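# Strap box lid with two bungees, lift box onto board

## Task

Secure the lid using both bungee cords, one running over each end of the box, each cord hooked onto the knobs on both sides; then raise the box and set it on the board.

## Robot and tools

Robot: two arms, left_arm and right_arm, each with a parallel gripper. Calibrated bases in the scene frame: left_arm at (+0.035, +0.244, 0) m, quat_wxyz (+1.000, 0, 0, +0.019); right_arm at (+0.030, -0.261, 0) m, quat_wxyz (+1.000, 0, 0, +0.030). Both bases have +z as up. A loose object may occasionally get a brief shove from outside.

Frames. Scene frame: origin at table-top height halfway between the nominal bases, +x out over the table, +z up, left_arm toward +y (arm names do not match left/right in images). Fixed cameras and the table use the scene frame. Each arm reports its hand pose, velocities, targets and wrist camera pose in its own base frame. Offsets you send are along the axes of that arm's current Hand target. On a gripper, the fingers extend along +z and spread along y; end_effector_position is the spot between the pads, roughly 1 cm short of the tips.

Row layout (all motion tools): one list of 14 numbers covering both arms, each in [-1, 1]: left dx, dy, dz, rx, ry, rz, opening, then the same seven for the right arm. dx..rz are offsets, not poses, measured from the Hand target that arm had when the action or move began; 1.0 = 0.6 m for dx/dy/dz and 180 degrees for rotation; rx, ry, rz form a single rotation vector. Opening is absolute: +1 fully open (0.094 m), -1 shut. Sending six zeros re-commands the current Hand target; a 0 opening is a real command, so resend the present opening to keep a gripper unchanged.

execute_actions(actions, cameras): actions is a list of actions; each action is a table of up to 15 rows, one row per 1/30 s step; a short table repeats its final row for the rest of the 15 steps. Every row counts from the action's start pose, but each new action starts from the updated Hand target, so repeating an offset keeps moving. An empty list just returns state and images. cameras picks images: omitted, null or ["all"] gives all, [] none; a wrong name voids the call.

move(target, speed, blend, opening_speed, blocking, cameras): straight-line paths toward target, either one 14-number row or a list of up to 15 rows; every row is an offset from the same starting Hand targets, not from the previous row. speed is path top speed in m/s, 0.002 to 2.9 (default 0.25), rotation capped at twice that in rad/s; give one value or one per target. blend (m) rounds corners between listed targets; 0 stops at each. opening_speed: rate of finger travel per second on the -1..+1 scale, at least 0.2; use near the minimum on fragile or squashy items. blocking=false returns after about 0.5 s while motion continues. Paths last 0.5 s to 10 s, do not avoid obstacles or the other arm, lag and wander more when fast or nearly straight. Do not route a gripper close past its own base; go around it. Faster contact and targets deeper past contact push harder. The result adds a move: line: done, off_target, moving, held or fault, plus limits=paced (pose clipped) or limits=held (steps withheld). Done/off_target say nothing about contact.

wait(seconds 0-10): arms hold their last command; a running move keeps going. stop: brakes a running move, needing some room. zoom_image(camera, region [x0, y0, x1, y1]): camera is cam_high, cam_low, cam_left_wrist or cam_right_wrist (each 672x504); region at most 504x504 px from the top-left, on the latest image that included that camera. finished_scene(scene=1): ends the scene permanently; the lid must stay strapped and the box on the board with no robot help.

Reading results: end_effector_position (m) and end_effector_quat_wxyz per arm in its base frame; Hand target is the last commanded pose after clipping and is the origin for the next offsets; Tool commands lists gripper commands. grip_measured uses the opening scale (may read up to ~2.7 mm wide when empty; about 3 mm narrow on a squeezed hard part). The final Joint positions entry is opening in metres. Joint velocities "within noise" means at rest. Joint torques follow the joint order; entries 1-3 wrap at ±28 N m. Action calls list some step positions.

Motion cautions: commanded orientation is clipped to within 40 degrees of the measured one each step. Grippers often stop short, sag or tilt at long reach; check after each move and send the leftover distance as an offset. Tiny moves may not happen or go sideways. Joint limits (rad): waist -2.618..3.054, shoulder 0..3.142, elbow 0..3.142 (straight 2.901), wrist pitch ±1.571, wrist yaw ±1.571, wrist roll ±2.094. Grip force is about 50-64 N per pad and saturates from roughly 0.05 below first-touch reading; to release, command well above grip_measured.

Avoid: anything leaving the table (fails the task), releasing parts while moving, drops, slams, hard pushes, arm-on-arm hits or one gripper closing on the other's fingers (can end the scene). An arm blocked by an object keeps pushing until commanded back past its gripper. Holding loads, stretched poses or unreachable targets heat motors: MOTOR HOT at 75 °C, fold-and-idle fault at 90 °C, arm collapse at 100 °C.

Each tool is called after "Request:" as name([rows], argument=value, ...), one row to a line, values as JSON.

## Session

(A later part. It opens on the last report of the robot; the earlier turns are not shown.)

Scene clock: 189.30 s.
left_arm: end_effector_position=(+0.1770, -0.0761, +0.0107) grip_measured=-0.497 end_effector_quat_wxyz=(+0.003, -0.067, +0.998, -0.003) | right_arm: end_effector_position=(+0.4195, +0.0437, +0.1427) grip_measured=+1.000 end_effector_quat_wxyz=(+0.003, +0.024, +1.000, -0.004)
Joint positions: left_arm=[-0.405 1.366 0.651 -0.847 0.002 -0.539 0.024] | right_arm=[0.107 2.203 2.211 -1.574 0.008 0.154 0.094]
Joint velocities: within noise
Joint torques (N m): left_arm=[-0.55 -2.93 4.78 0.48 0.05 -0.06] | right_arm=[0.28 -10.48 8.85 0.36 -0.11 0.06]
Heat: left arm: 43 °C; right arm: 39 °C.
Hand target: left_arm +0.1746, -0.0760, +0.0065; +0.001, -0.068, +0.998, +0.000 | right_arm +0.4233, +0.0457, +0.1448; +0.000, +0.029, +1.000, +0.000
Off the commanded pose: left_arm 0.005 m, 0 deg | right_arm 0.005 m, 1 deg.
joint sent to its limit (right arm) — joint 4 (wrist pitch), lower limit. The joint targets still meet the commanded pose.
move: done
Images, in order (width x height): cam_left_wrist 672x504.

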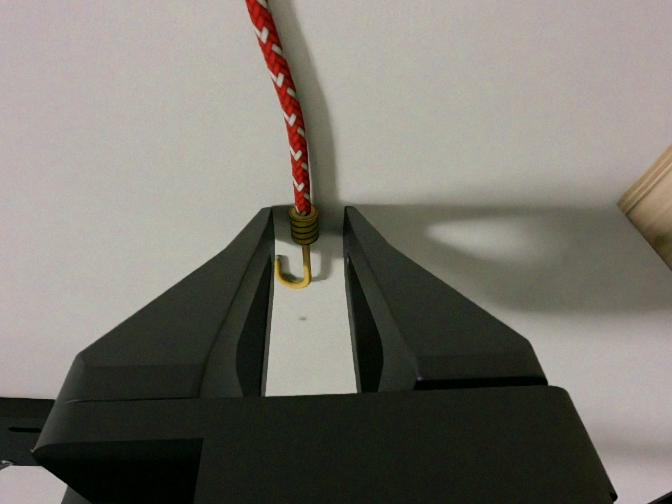

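Request:
zoom_image(camera="cam_left_wrist", region=[230, 195, 390, 315])

Request:
zoom_image(camera="cam_right_wrist", region=[0, 190, 200, 430])

Scaled by 3.150.

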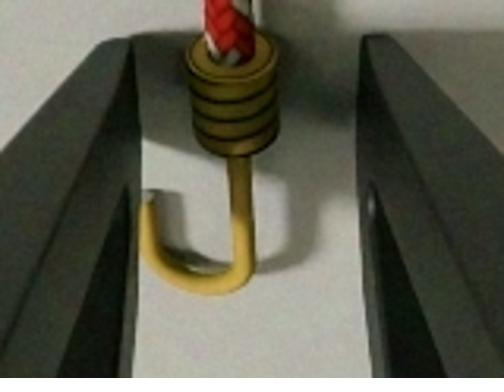

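This scene's latest camera images include none from cam_right_wrist. They are from: cam_left_wrist. cam_right_wrist's image comes with the result of a call that names it in "cameras".

Request:
move(target=[-0.0133, 0, 0, 0, 0, 0, -0.5, 0, 0, 0, 0, 0, 0, 1.0], speed=0.05, cameras=["cam_left_wrist", "cam_right_wrist"])

Request:
move(target=[0, 0, 0, 0, 0, 0, -0.7, 0, 0, 0, 0, 0, 0, 1.0], speed=0.05, opening_speed=0.5, cameras=["cam_left_wrist", "cam_right_wrist"])

Request:
zoom_image(camera="cam_left_wrist", region=[230, 195, 390, 315])

Request:
zoom_image(camera="cam_right_wrist", region=[0, 190, 200, 430])

Scene clock: 209.17 s.
left_arm: end_effector_position=(+0.1774, -0.0752, +0.0097) grip_measured=-0.497 end_effector_quat_wxyz=(-0.001, -0.068, +0.998, -0.001) | right_arm: end_effector_position=(+0.4195, +0.0437, +0.1427) grip_measured=+1.000 end_effector_quat_wxyz=(+0.003, +0.024, +1.000, -0.004)
Joint positions: left_arm=[-0.398 1.379 0.656 -0.849 0.003 -0.534 0.024] | right_arm=[0.107 2.203 2.211 -1.574 0.008 0.154 0.094]
Joint velocities: within noise
Joint torques (N m): left_arm=[0.59 -1.69 6.2 0.56 0.04 0.13] | right_arm=[0.31 -10.48 8.87 0.36 -0.11 0.06]
Heat: left arm: 40 °C; right arm: 40 °C.
Hand target: left_arm +0.1827, -0.0750, +0.0066; +0.001, -0.068, +0.998, +0.000 | right_arm +0.4233, +0.0457, +0.1448; +0.000, +0.029, +1.000, +0.000
Off the commanded pose: left_arm 0.006 m, 0 deg | right_arm 0.005 m, 1 deg.
joint sent to its limit (right arm) — joint 4 (wrist pitch), lower limit. The joint targets still meet the commanded pose.
move: done
Images, in order (width x height): cam_left_wrist 672x504, cam_right_wrist 672x504.

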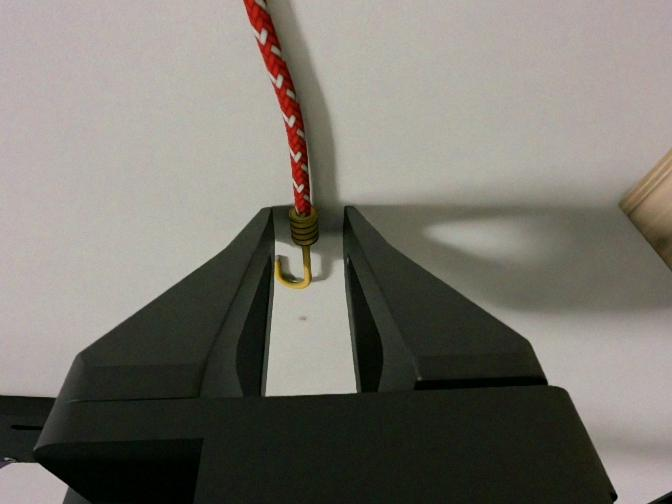

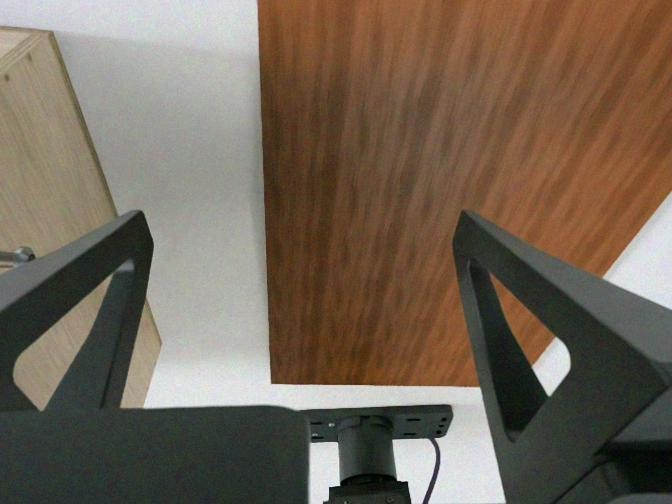

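Scene clock: 209.87 s.
left_arm: end_effector_position=(+0.1781, -0.0769, +0.0097) grip_measured=-0.697 end_effector_quat_wxyz=(-0.001, -0.068, +0.998, -0.006) | right_arm: end_effector_position=(+0.4195, +0.0437, +0.1427) grip_measured=+1.000 end_effector_quat_wxyz=(+0.003, +0.024, +1.000, -0.004)
Joint positions: left_arm=[-0.398 1.379 0.656 -0.844 0.011 -0.534 0.014] | right_arm=[0.107 2.203 2.211 -1.574 0.008 0.154 0.094]
Joint velocities: within noise
Joint torques (N m): left_arm=[0.59 -1.72 6.23 0.52 -0.04 0.12] | right_arm=[0.29 -10.47 8.85 0.36 -0.11 0.06]
Heat: left arm: 40 °C; right arm: 40 °C.
Hand target: left_arm +0.1826, -0.0750, +0.0066; +0.001, -0.068, +0.998, +0.000 | right_arm +0.4233, +0.0457, +0.1448; +0.000, +0.029, +1.000, +0.000
Off the commanded pose: left_arm 0.006 m, 1 deg | right_arm 0.005 m, 1 deg.
joint sent to its limit (right arm) — joint 4 (wrist pitch), lower limit. The joint targets still meet the commanded pose.
move: done
Images, in order (width x height): cam_left_wrist 672x504, cam_right_wrist 672x504.

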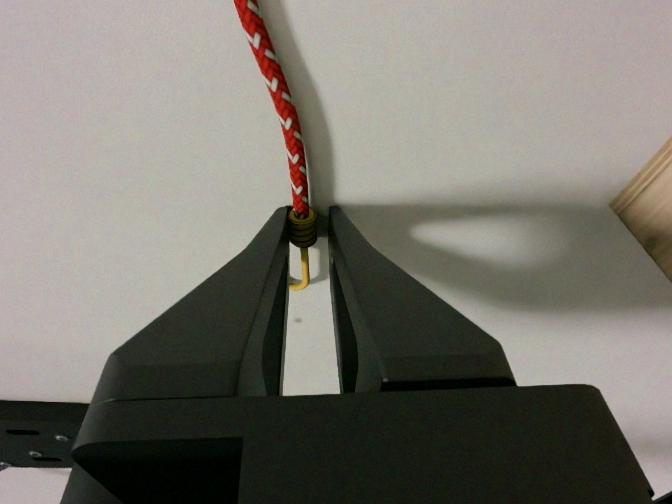

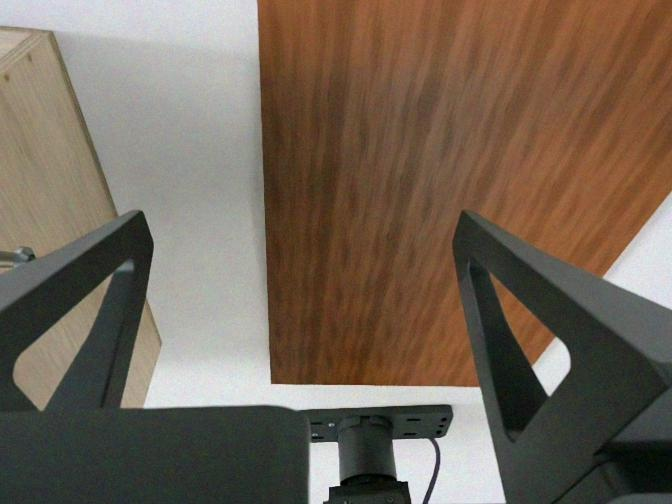

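Scaled by 3.150.

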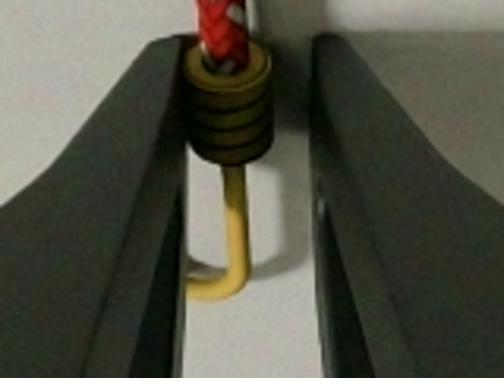

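Scaled by 2.100.

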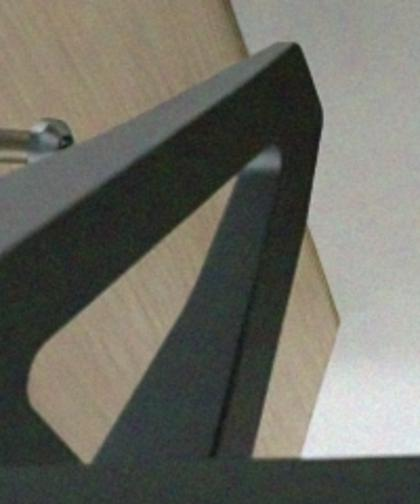

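Request:
move([
  [-0.002, 0, -0.01, 0, 0, 0, -0.4, 0, 0, 0, 0, 0, 0, 1.0],
  [-0.0095, 0, -0.008, 0, 0, 0, -0.4, 0, 0, 0, 0, 0, 0, 1.0],
], speed=0.05, cameras=["cam_left_wrist"])

Request:
zoom_image(camera="cam_left_wrist", region=[230, 195, 390, 315])

Scene clock: 215.13 s.
left_arm: end_effector_position=(+0.1791, -0.0745, +0.0100) grip_measured=-0.403 end_effector_quat_wxyz=(-0.009, -0.067, +0.998, -0.001) | right_arm: end_effector_position=(+0.4195, +0.0437, +0.1427) grip_measured=+1.000 end_effector_quat_wxyz=(+0.003, +0.024, +1.000, -0.004)
Joint positions: left_arm=[-0.386 1.397 0.672 -0.86 0.01 -0.52 0.028] | right_arm=[0.107 2.203 2.211 -1.574 0.008 0.154 0.094]
Joint velocities: within noise
Joint torques (N m): left_arm=[0.72 -2.45 7.25 0.42 -0.05 0.15] | right_arm=[0.29 -10.47 8.85 0.36 -0.11 0.06]
Heat: left arm: 39 °C; right arm: 40 °C.
Hand target: left_arm +0.1883, -0.0742, +0.0113; +0.001, -0.068, +0.998, +0.000 | right_arm +0.4233, +0.0457, +0.1448; +0.000, +0.029, +1.000, +0.000
Off the commanded pose: left_arm 0.009 m, 1 deg | right_arm 0.005 m, 1 deg.
joint sent to its limit (right arm) — joint 4 (wrist pitch), lower limit. The joint targets still meet the commanded pose.
move: done
Images, in order (width x height): cam_left_wrist 672x504.

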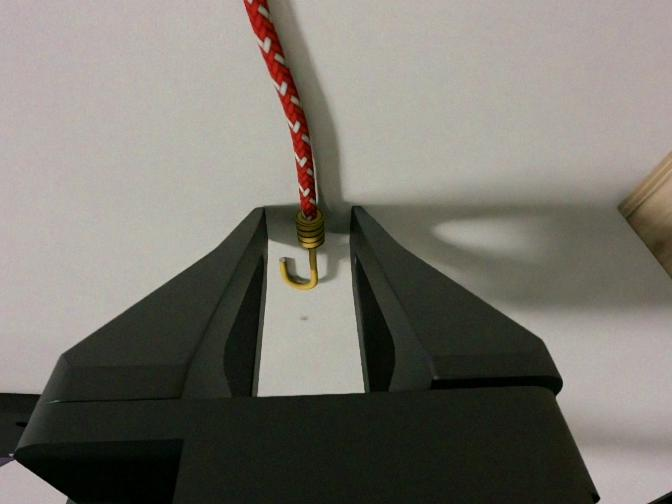

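Scaled by 3.150.

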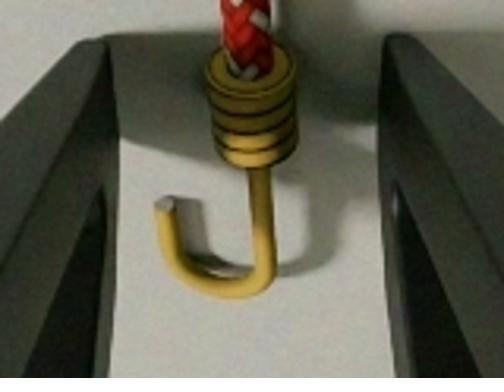

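Request:
move([
  [0, 0, -0.02, 0, 0, 0, -0.4, 0, 0, 0, 0, 0, 0, 1.0],
], speed=0.08, cameras=["cam_left_wrist"])

Request:
zoom_image(camera="cam_left_wrist", region=[230, 195, 390, 315])

Scene clock: 217.00 s.
left_arm: end_effector_position=(+0.1781, -0.0741, +0.0150) grip_measured=-0.403 end_effector_quat_wxyz=(-0.015, -0.067, +0.998, +0.002) | right_arm: end_effector_position=(+0.4195, +0.0437, +0.1427) grip_measured=+1.000 end_effector_quat_wxyz=(+0.003, +0.024, +1.000, -0.004)
Joint positions: left_arm=[-0.386 1.397 0.694 -0.896 0.01 -0.52 0.028] | right_arm=[0.107 2.203 2.211 -1.574 0.008 0.154 0.094]
Joint velocities: within noise
Joint torques (N m): left_arm=[0.69 -4.52 8.17 0.18 -0.04 0.11] | right_arm=[0.29 -10.48 8.85 0.35 -0.11 0.06]
Heat: left arm: 39 °C; right arm: 40 °C.
Hand target: left_arm +0.1883, -0.0742, +0.0234; +0.001, -0.068, +0.998, +0.000 | right_arm +0.4233, +0.0457, +0.1448; +0.000, +0.029, +1.000, +0.000
Off the commanded pose: left_arm 0.013 m, 2 deg | right_arm 0.005 m, 1 deg.
joint sent to its limit (right arm) — joint 4 (wrist pitch), lower limit. The joint targets still meet the commanded pose.
move: off_target (left_arm)
Images, in order (width x height): cam_left_wrist 672x504.

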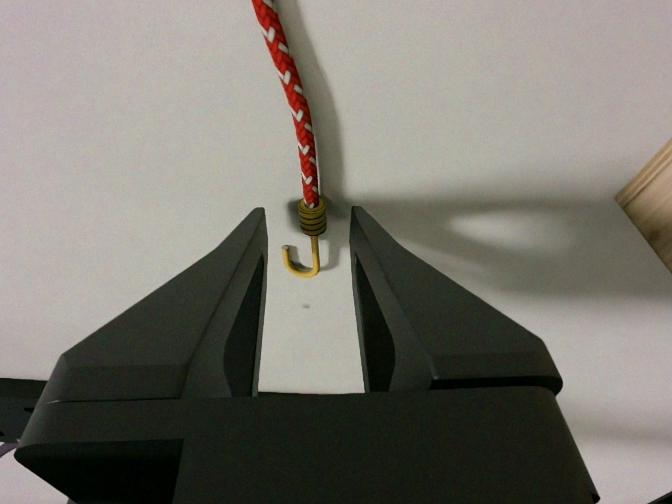

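Scaled by 3.150.

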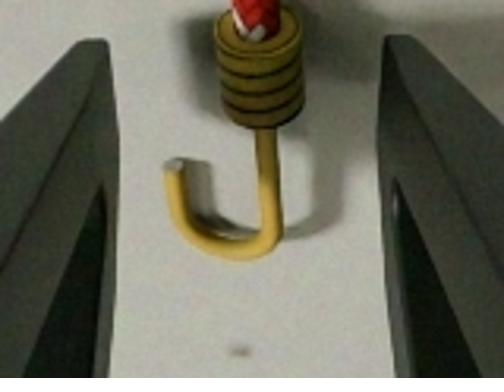

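Request:
move([
  [0.0132, 0.0017, -0.036, 0, 0, 0, -0.3, 0, 0, 0, 0, 0, 0, 1.0],
  [0.0132, 0.0017, 0.0277, 0, 0, 0, -0.3, 0, 0, 0, 0, 0, 0, 1.0],
], speed=0.1, cameras=["cam_left_wrist"])

Request:
zoom_image(camera="cam_left_wrist", region=[230, 195, 390, 315])

Scene clock: 222.33 s.
left_arm: end_effector_position=(+0.1810, -0.0753, +0.0103) grip_measured=-0.303 end_effector_quat_wxyz=(+0.000, -0.067, +0.998, -0.005) | right_arm: end_effector_position=(+0.4195, +0.0437, +0.1427) grip_measured=+1.000 end_effector_quat_wxyz=(+0.003, +0.024, +1.000, -0.004)
Joint positions: left_arm=[-0.386 1.385 0.664 -0.845 0.01 -0.52 0.033] | right_arm=[0.107 2.203 2.211 -1.574 0.008 0.154 0.094]
Joint velocities: within noise
Joint torques (N m): left_arm=[-0.51 -3.15 4.96 0.47 -0.04 -0.06] | right_arm=[0.28 -10.47 8.87 0.36 -0.11 0.06]
Heat: left arm: 39 °C; right arm: 40 °C.
Hand target: left_arm +0.1803, -0.0743, +0.0068; +0.001, -0.068, +0.998, +0.000 | right_arm +0.4234, +0.0457, +0.1448; +0.000, +0.029, +1.000, +0.000
Off the commanded pose: left_arm 0.004 m, 1 deg | right_arm 0.005 m, 1 deg.
joint sent to its limit (right arm) — joint 4 (wrist pitch), lower limit. The joint targets still meet the commanded pose.
move: done
Images, in order (width x height): cam_left_wrist 672x504.

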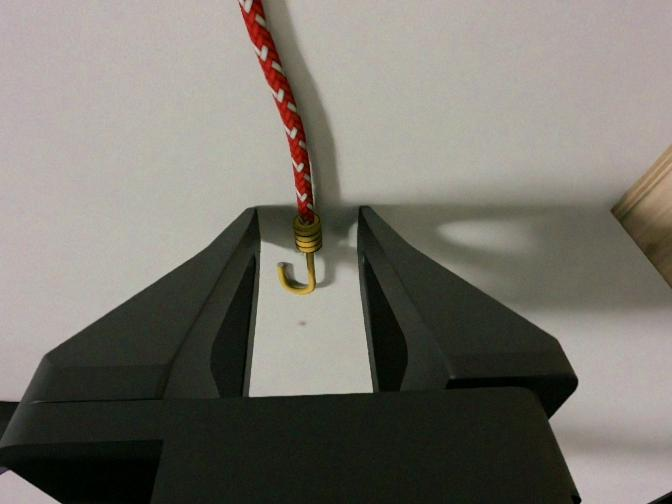

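Scaled by 3.150.

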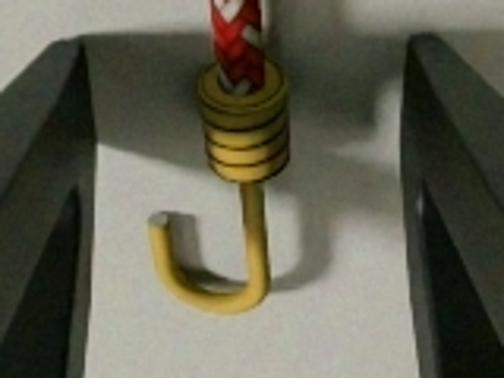

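Request:
move([
  [-0.0133, 0, -0.05, 0, 0, 0, -0.3, 0, 0, 0, 0, 0, 0, 1.0],
  [-0.0133, 0, 0, 0, 0, 0, -0.3, 0, 0, 0, 0, 0, 0, 1.0],
], speed=0.1, cameras=["cam_left_wrist"])

Request:
zoom_image(camera="cam_left_wrist", region=[230, 195, 390, 315])

Scene clock: 227.43 s.
left_arm: end_effector_position=(+0.1880, -0.0766, +0.0103) grip_measured=-0.303 end_effector_quat_wxyz=(+0.000, -0.069, +0.998, -0.005) | right_arm: end_effector_position=(+0.4195, +0.0437, +0.1427) grip_measured=+1.000 end_effector_quat_wxyz=(+0.003, +0.024, +1.000, -0.004)
Joint positions: left_arm=[-0.379 1.415 0.688 -0.839 0.01 -0.517 0.033] | right_arm=[0.107 2.203 2.211 -1.574 0.008 0.154 0.094]
Joint velocities: within noise
Joint torques (N m): left_arm=[0.55 -3.4 4.9 0.53 -0.03 0.14] | right_arm=[0.29 -10.48 8.85 0.36 -0.11 0.06]
Heat: left arm: 39 °C; right arm: 40 °C.
Hand target: left_arm +0.1882, -0.0731, +0.0068; +0.001, -0.069, +0.998, +0.000 | right_arm +0.4234, +0.0457, +0.1448; +0.000, +0.030, +1.000, +0.000
Off the commanded pose: left_arm 0.005 m, 1 deg | right_arm 0.005 m, 1 deg.
joint sent to its limit (right arm) — joint 4 (wrist pitch), lower limit. The joint targets still meet the commanded pose.
move: done
Images, in order (width x height): cam_left_wrist 672x504.

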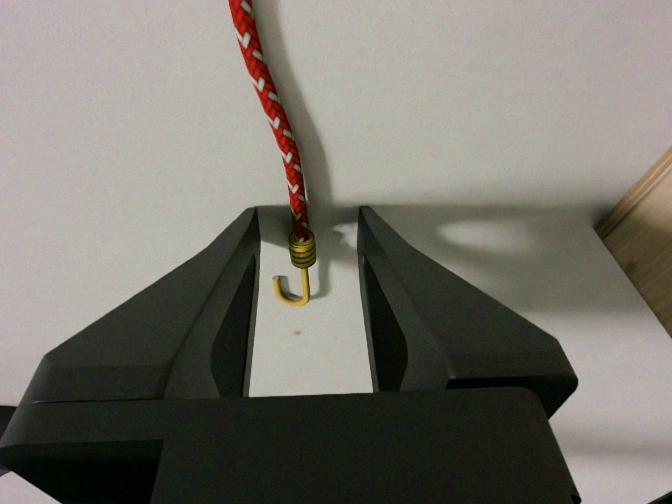

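Scaled by 3.150.

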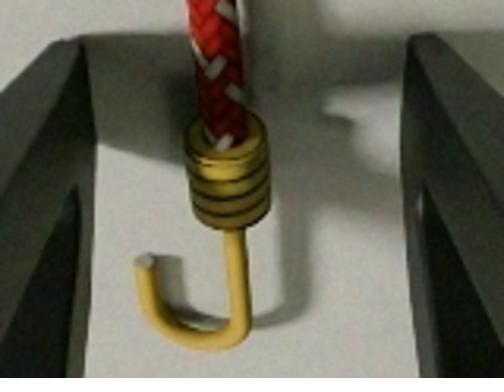

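Request:
move(target=[0, 0, 0, 0, 0, 0, -1.0, 0, 0, 0, 0, 0, 0, 1.0], speed=0.05, opening_speed=0.6, cameras=["cam_left_wrist"])

Request:
zoom_image(camera="cam_left_wrist", region=[230, 195, 390, 315])

Scene clock: 230.37 s.
left_arm: end_effector_position=(+0.1882, -0.0767, +0.0103) grip_measured=-0.860 end_effector_quat_wxyz=(+0.000, -0.069, +0.998, -0.006) | right_arm: end_effector_position=(+0.4195, +0.0437, +0.1427) grip_measured=+1.000 end_effector_quat_wxyz=(+0.003, +0.024, +1.000, -0.004)
Joint positions: left_arm=[-0.379 1.415 0.688 -0.838 0.01 -0.517 0.007] | right_arm=[0.107 2.203 2.211 -1.574 0.008 0.154 0.094]
Joint velocities: within noise
Joint torques (N m): left_arm=[0.55 -3.44 4.93 0.48 -0.03 0.13] | right_arm=[0.29 -10.47 8.87 0.35 -0.11 0.06]
Heat: left arm: 38 °C; right arm: 40 °C.
Hand target: left_arm +0.1883, -0.0732, +0.0068; +0.001, -0.069, +0.998, +0.000 | right_arm +0.4234, +0.0457, +0.1448; +0.000, +0.030, +1.000, +0.000
Off the commanded pose: left_arm 0.005 m, 1 deg | right_arm 0.005 m, 1 deg.
joint sent to its limit (right arm) — joint 4 (wrist pitch), lower limit. The joint targets still meet the commanded pose.
move: done
Images, in order (width x height): cam_left_wrist 672x504.

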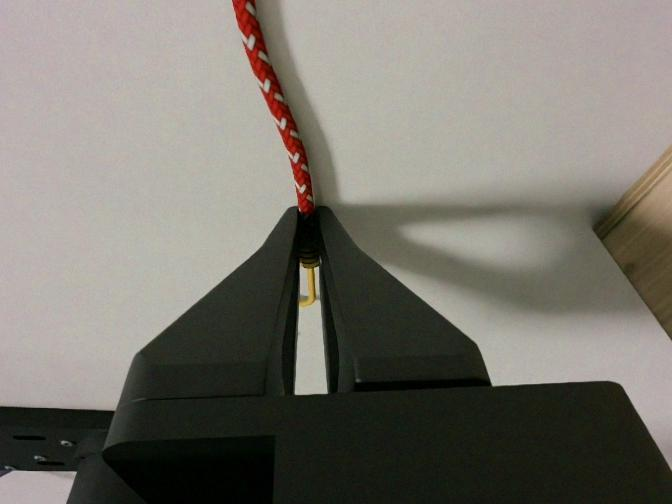

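Scaled by 3.150.

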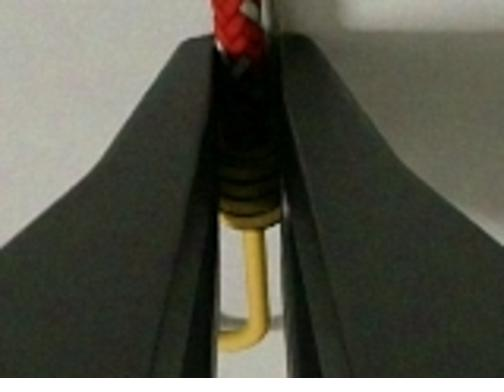

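Request:
move([
  [-0.0207, -0.0172, -0.1887, 0.0073, -0.0831, 0.0557, -1.0, 0, 0, -0.02, 0, 0, 0, 1.0],
  [-0.0863, -0.0290, -0.4553, 0.0583, -0.2170, 0.1602, -1.0, 0.12, -0.008, -0.0587, -0.08, -0.09, -0.22, 0.5],
  [-0.1818, -0.0628, -0.6887, 0.1261, -0.3457, 0.1980, -1.0, 0.2497, -0.0165, -0.0587, -0.1642, -0.1794, -0.4512, 0.0],
], speed=0.15)

Scene clock: 286.97 s.
left_arm: end_effector_position=(+0.2988, -0.0955, +0.4051) grip_measured=-0.860 end_effector_quat_wxyz=(+0.498, +0.228, +0.823, -0.151) | right_arm: end_effector_position=(+0.2782, +0.0436, +0.1758) grip_measured=+0.003 end_effector_quat_wxyz=(+0.251, -0.613, +0.715, +0.223)
Joint positions: left_arm=[-0.081 1.165 1.639 -1.002 0.426 0.212 0.007] | right_arm=[-0.239 1.591 1.371 -1.435 -0.68 -1.687 0.047]
Joint velocities: within noise
Joint torques (N m): left_arm=[0.54 -1.69 8.8 2.24 0.4 0.16] | right_arm=[-0.35 -8.54 5.15 0.05 -0.57 -0.17]
Heat: left arm: 37 °C; right arm: 40 °C.
Hand target: left_arm +0.3008, -0.0956, +0.4202; +0.517, +0.234, +0.810, -0.149 | right_arm +0.2732, +0.0447, +0.1801; +0.259, -0.614, +0.711, +0.224
Off the commanded pose: left_arm 0.015 m, 3 deg | right_arm 0.007 m, 1 deg.
move: off_target (left_arm)

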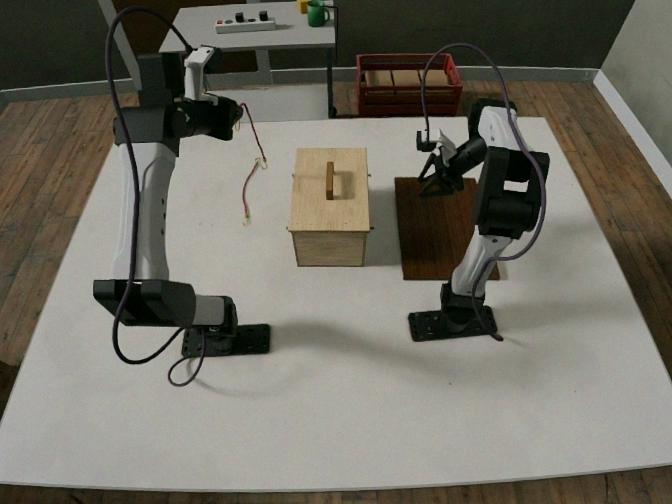

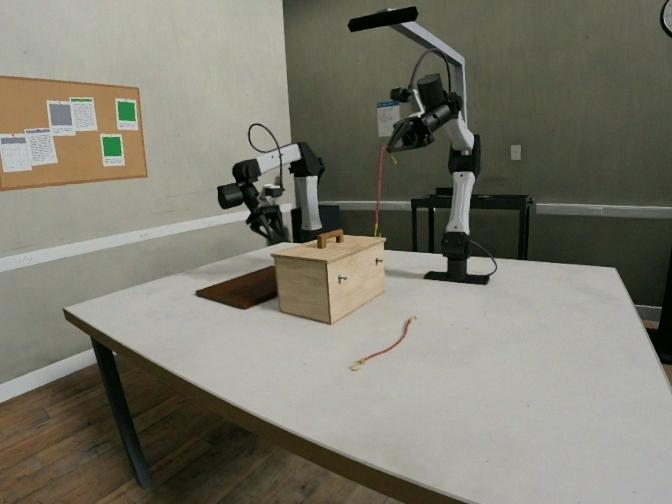

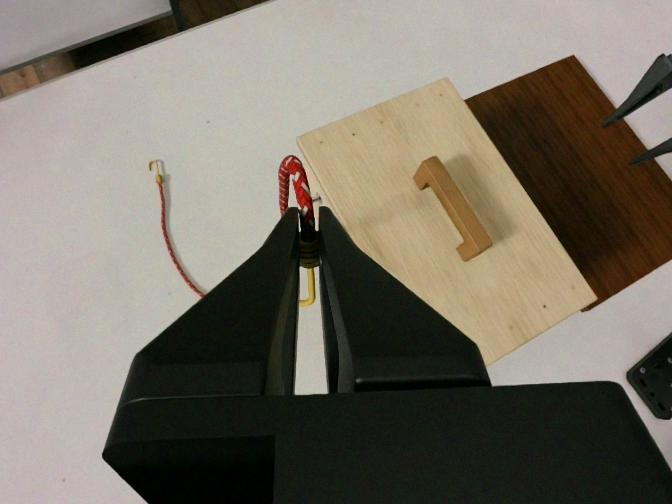

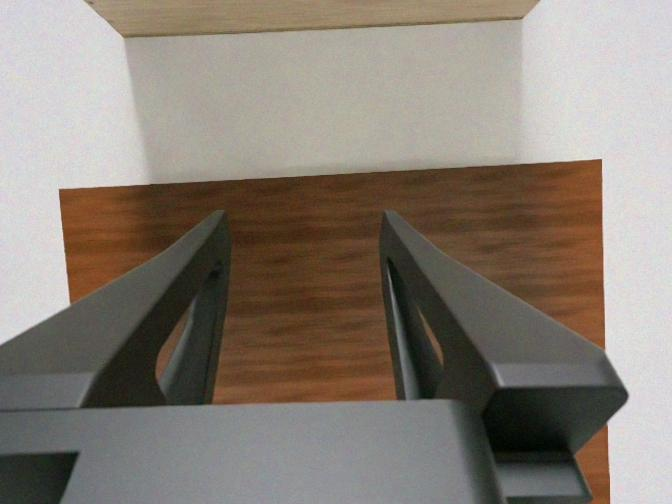

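Request:
zoom_image(camera="cam_left_wrist", region=[230, 130, 400, 330])

Request:
zoom_image(camera="cam_low", region=[300, 120, 450, 270])

Scaled by 2.520.

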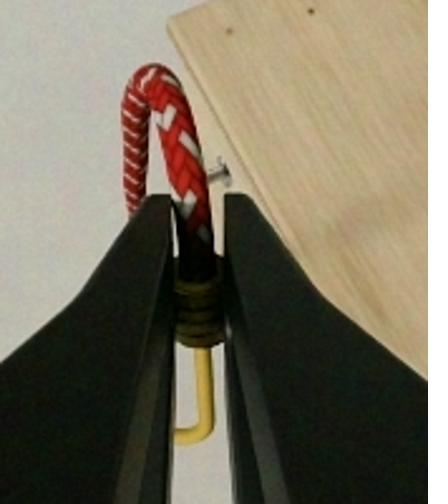

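Scaled by 3.360.

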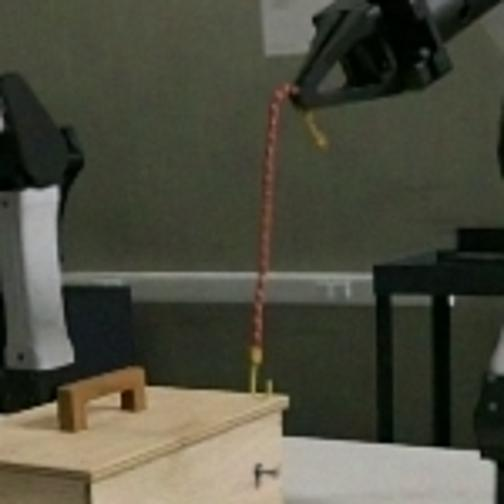

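Request:
move([
  [-0.0302, -0.3048, 0.065, 0.2265, 0.0004, 0.1053, -1.0, 0, 0, 0, 0, 0, 0, 0.0],
  [0.0455, -0.3048, 0.1003, 0.2265, 0.0004, 0.1053, -1.0, 0, 0, 0, 0, 0, 0, 0.0],
], speed=0.15)

Scene clock: 302.30 s.
left_arm: end_effector_position=(+0.2449, -0.2719, +0.3655) grip_measured=-0.860 end_effector_quat_wxyz=(+0.412, +0.520, +0.671, -0.331) | right_arm: end_effector_position=(+0.2782, +0.0437, +0.1758) grip_measured=+0.003 end_effector_quat_wxyz=(+0.251, -0.614, +0.715, +0.223)
Joint positions: left_arm=[-0.528 1.33 1.562 -0.851 0.705 0.415 0.007] | right_arm=[-0.239 1.591 1.371 -1.435 -0.681 -1.687 0.047]
Joint velocities: within noise
Joint torques (N m): left_arm=[-0.49 -5.55 5.78 1.98 0.54 0.12] | right_arm=[-0.35 -8.53 5.15 0.05 -0.57 -0.17]
Heat: left arm: 37 °C; right arm: 40 °C.
Hand target: left_arm +0.2397, -0.2732, +0.3698; +0.420, +0.526, +0.659, -0.335 | right_arm +0.2733, +0.0447, +0.1801; +0.259, -0.614, +0.711, +0.224
Off the commanded pose: left_arm 0.007 m, 2 deg | right_arm 0.007 m, 1 deg.
move: done

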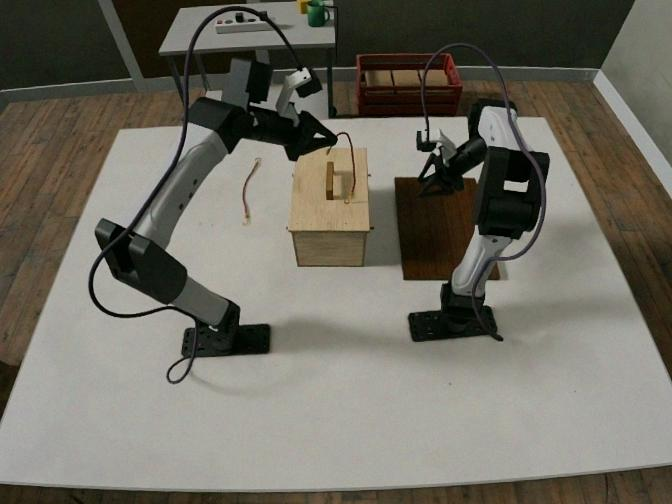

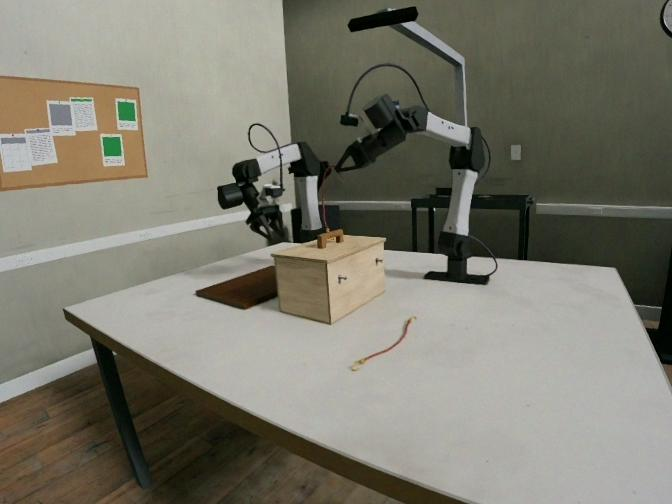

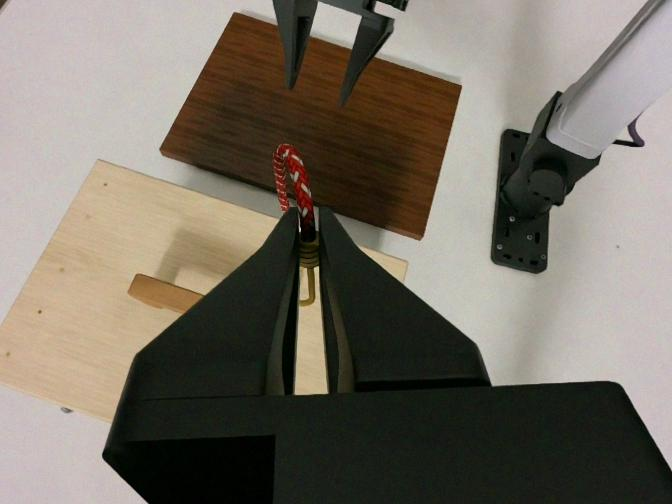

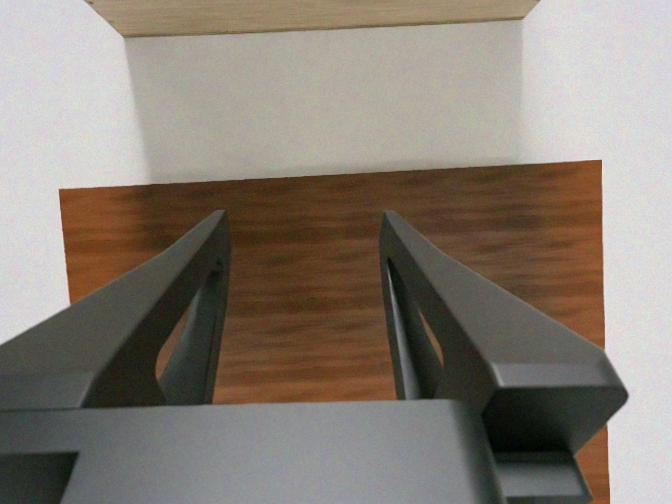

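Request:
zoom_image(camera="cam_high", region=[270, 110, 400, 240])

Request:
zoom_image(camera="cam_low", region=[270, 130, 420, 280])

Scaled by 3.877.

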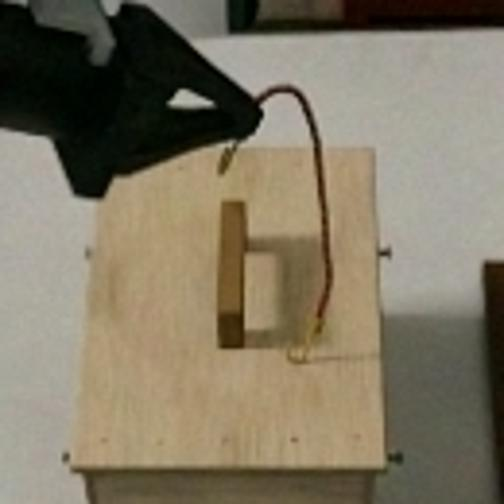

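Scaled by 3.360.

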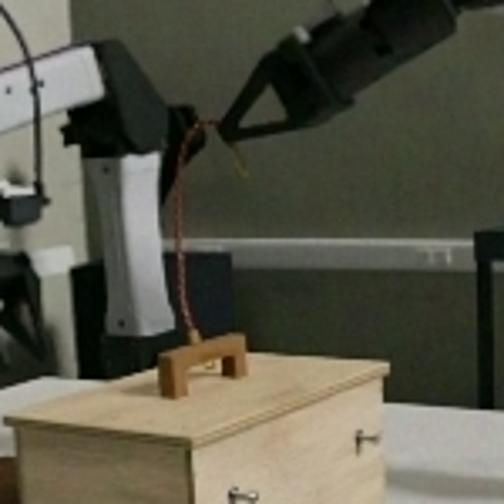

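Request:
move([
  [-0.0483, -0.0412, -0.0157, 0, 0, 0, -1.0, 0, 0, 0, 0, 0, 0, 0.0],
  [0.0423, -0.0412, 0.0267, 0, 0, 0, -1.0, 0, 0, 0, 0, 0, 0, 0.0],
], speed=0.12)

Request:
zoom_image(camera="cam_high", region=[270, 110, 400, 240])

Request:
zoom_image(camera="cam_low", region=[270, 130, 420, 280])

Scene clock: 312.77 s.
left_arm: end_effector_position=(+0.2181, -0.2824, +0.3376) grip_measured=-0.860 end_effector_quat_wxyz=(+0.412, +0.527, +0.663, -0.337) | right_arm: end_effector_position=(+0.2782, +0.0437, +0.1758) grip_measured=+0.003 end_effector_quat_wxyz=(+0.251, -0.614, +0.715, +0.223)
Joint positions: left_arm=[-0.616 1.223 1.353 -0.709 0.654 0.365 0.007] | right_arm=[-0.239 1.591 1.371 -1.435 -0.681 -1.687 0.047]
Joint velocities: within noise
Joint torques (N m): left_arm=[-0.53 -4.86 6.06 2.08 0.28 -0.03] | right_arm=[-0.35 -8.55 5.15 0.05 -0.56 -0.17]
Heat: left arm: 37 °C; right arm: 39 °C.
Hand target: left_arm +0.2164, -0.2824, +0.3400; +0.420, +0.526, +0.659, -0.335 | right_arm +0.2733, +0.0447, +0.1801; +0.259, -0.614, +0.712, +0.224
Off the commanded pose: left_arm 0.003 m, 1 deg | right_arm 0.007 m, 1 deg.
move: done

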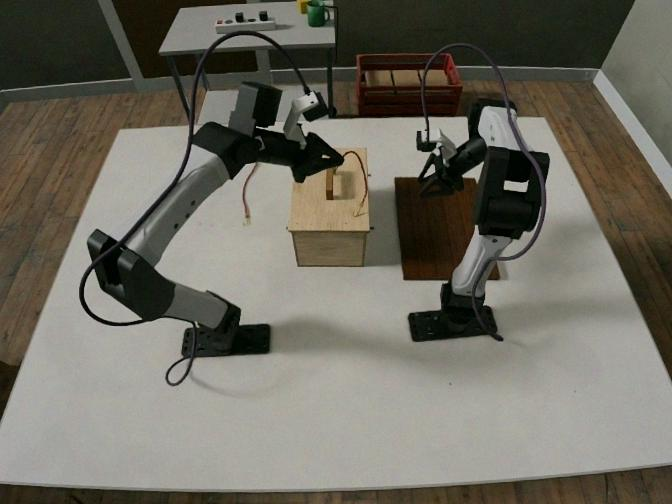

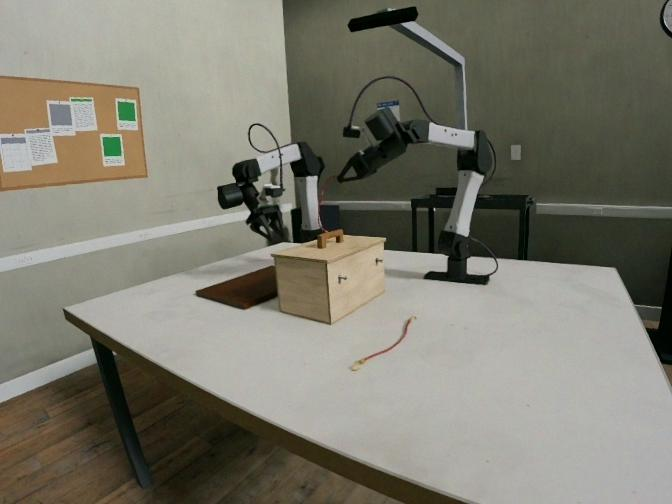

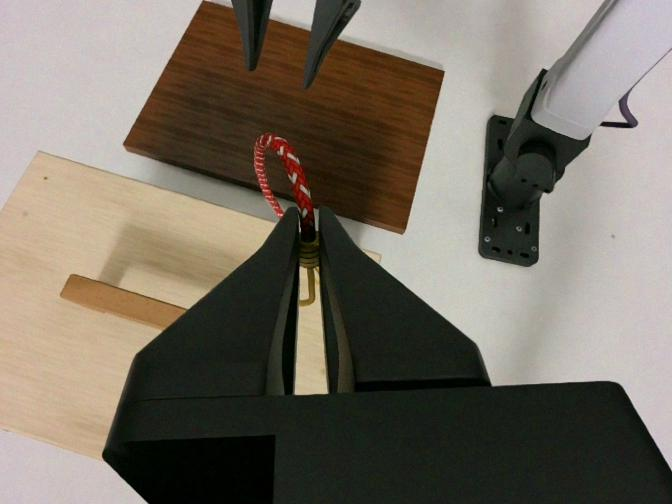

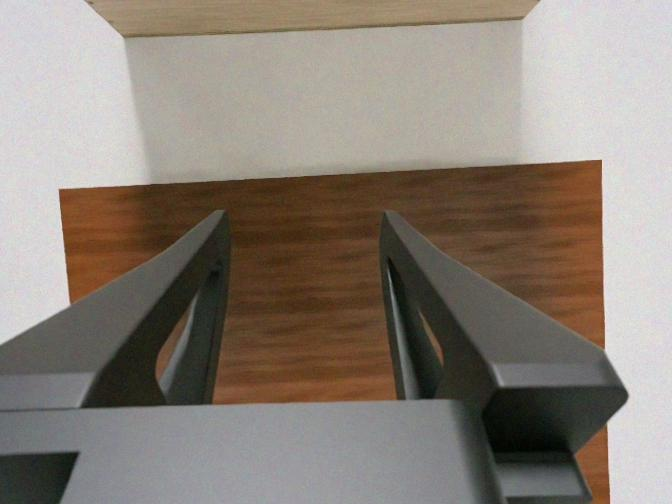

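Scaled by 3.877.

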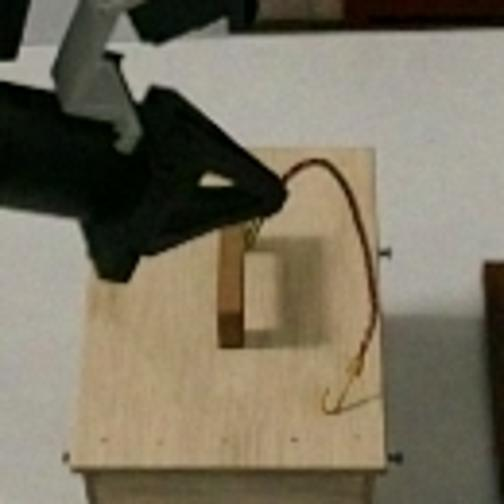

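Scaled by 3.360.

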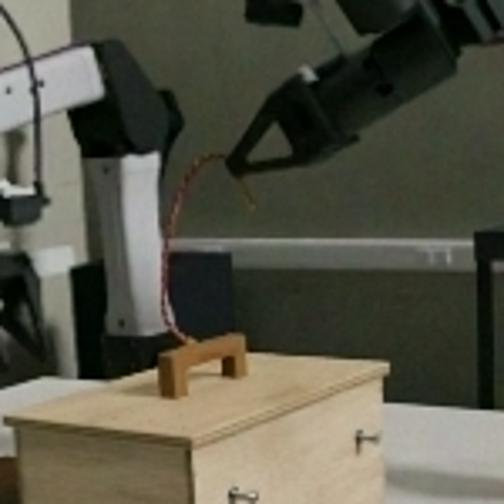

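Request:
move([
  [0.0922, 0.0387, -0.0597, 0, 0, 0, -1.0, 0, 0, 0, 0, 0, 0, 0.0],
  [0.2110, 0.0785, -0.0973, 0.007, 0.028, 0.004, -1.0, 0, 0, 0, 0, 0, 0, 0.0],
], speed=0.1, blend=0.02)

Request:
zoom_image(camera="cam_high", region=[270, 110, 400, 240])

Scene clock: 318.30 s.
left_arm: end_effector_position=(+0.2392, -0.1682, +0.2509) grip_measured=-0.860 end_effector_quat_wxyz=(+0.386, +0.549, +0.674, -0.309) | right_arm: end_effector_position=(+0.2782, +0.0437, +0.1758) grip_measured=+0.003 end_effector_quat_wxyz=(+0.251, -0.614, +0.714, +0.223)
Joint positions: left_arm=[-0.113 1.206 1.14 -1.01 0.953 0.994 0.007] | right_arm=[-0.239 1.591 1.371 -1.435 -0.681 -1.688 0.047]
Joint velocities: within noise
Joint torques (N m): left_arm=[0.51 -2.63 6.56 1.09 0.84 0.2] | right_arm=[-0.34 -8.53 5.14 0.05 -0.57 -0.17]
Heat: left arm: 37 °C; right arm: 39 °C.
Hand target: left_arm +0.2389, -0.1681, +0.2500; +0.387, +0.549, +0.670, -0.316 | right_arm +0.2733, +0.0447, +0.1801; +0.259, -0.614, +0.711, +0.224
Off the commanded pose: left_arm 0.001 m, 1 deg | right_arm 0.007 m, 1 deg.
move: done

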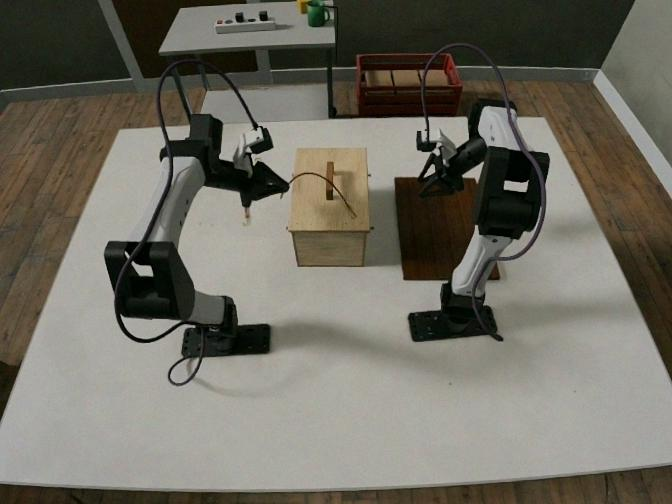

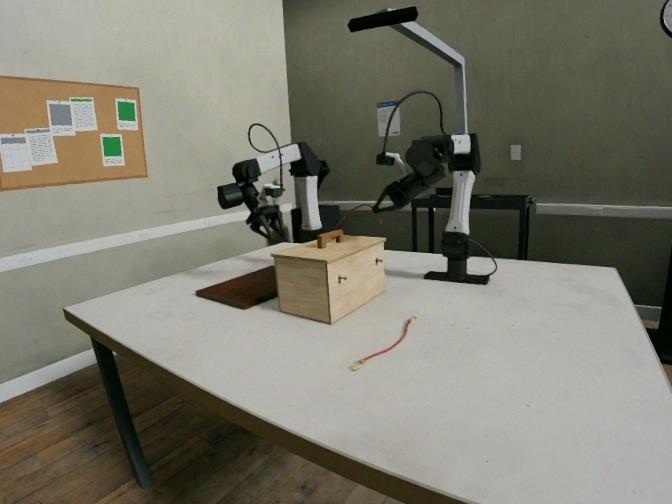

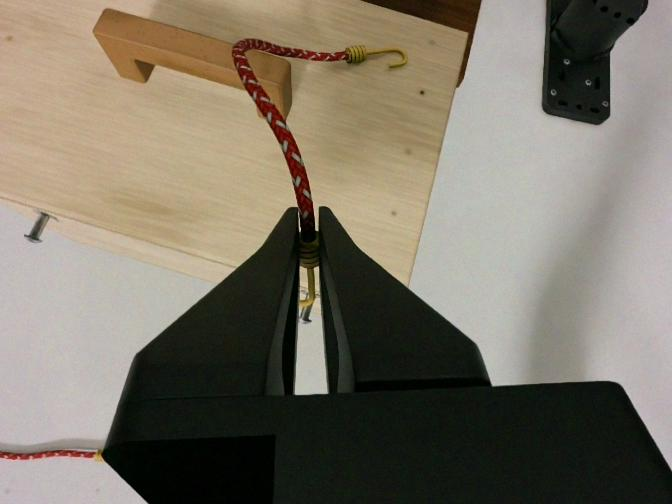

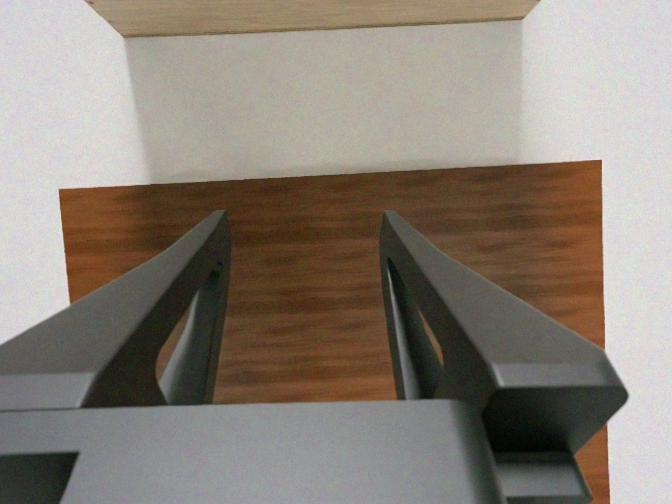

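Scaled by 3.877.

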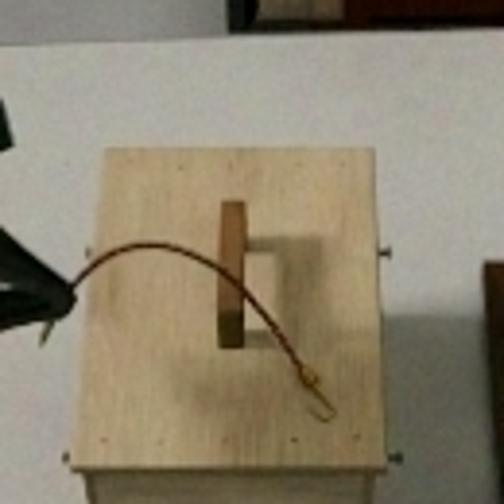

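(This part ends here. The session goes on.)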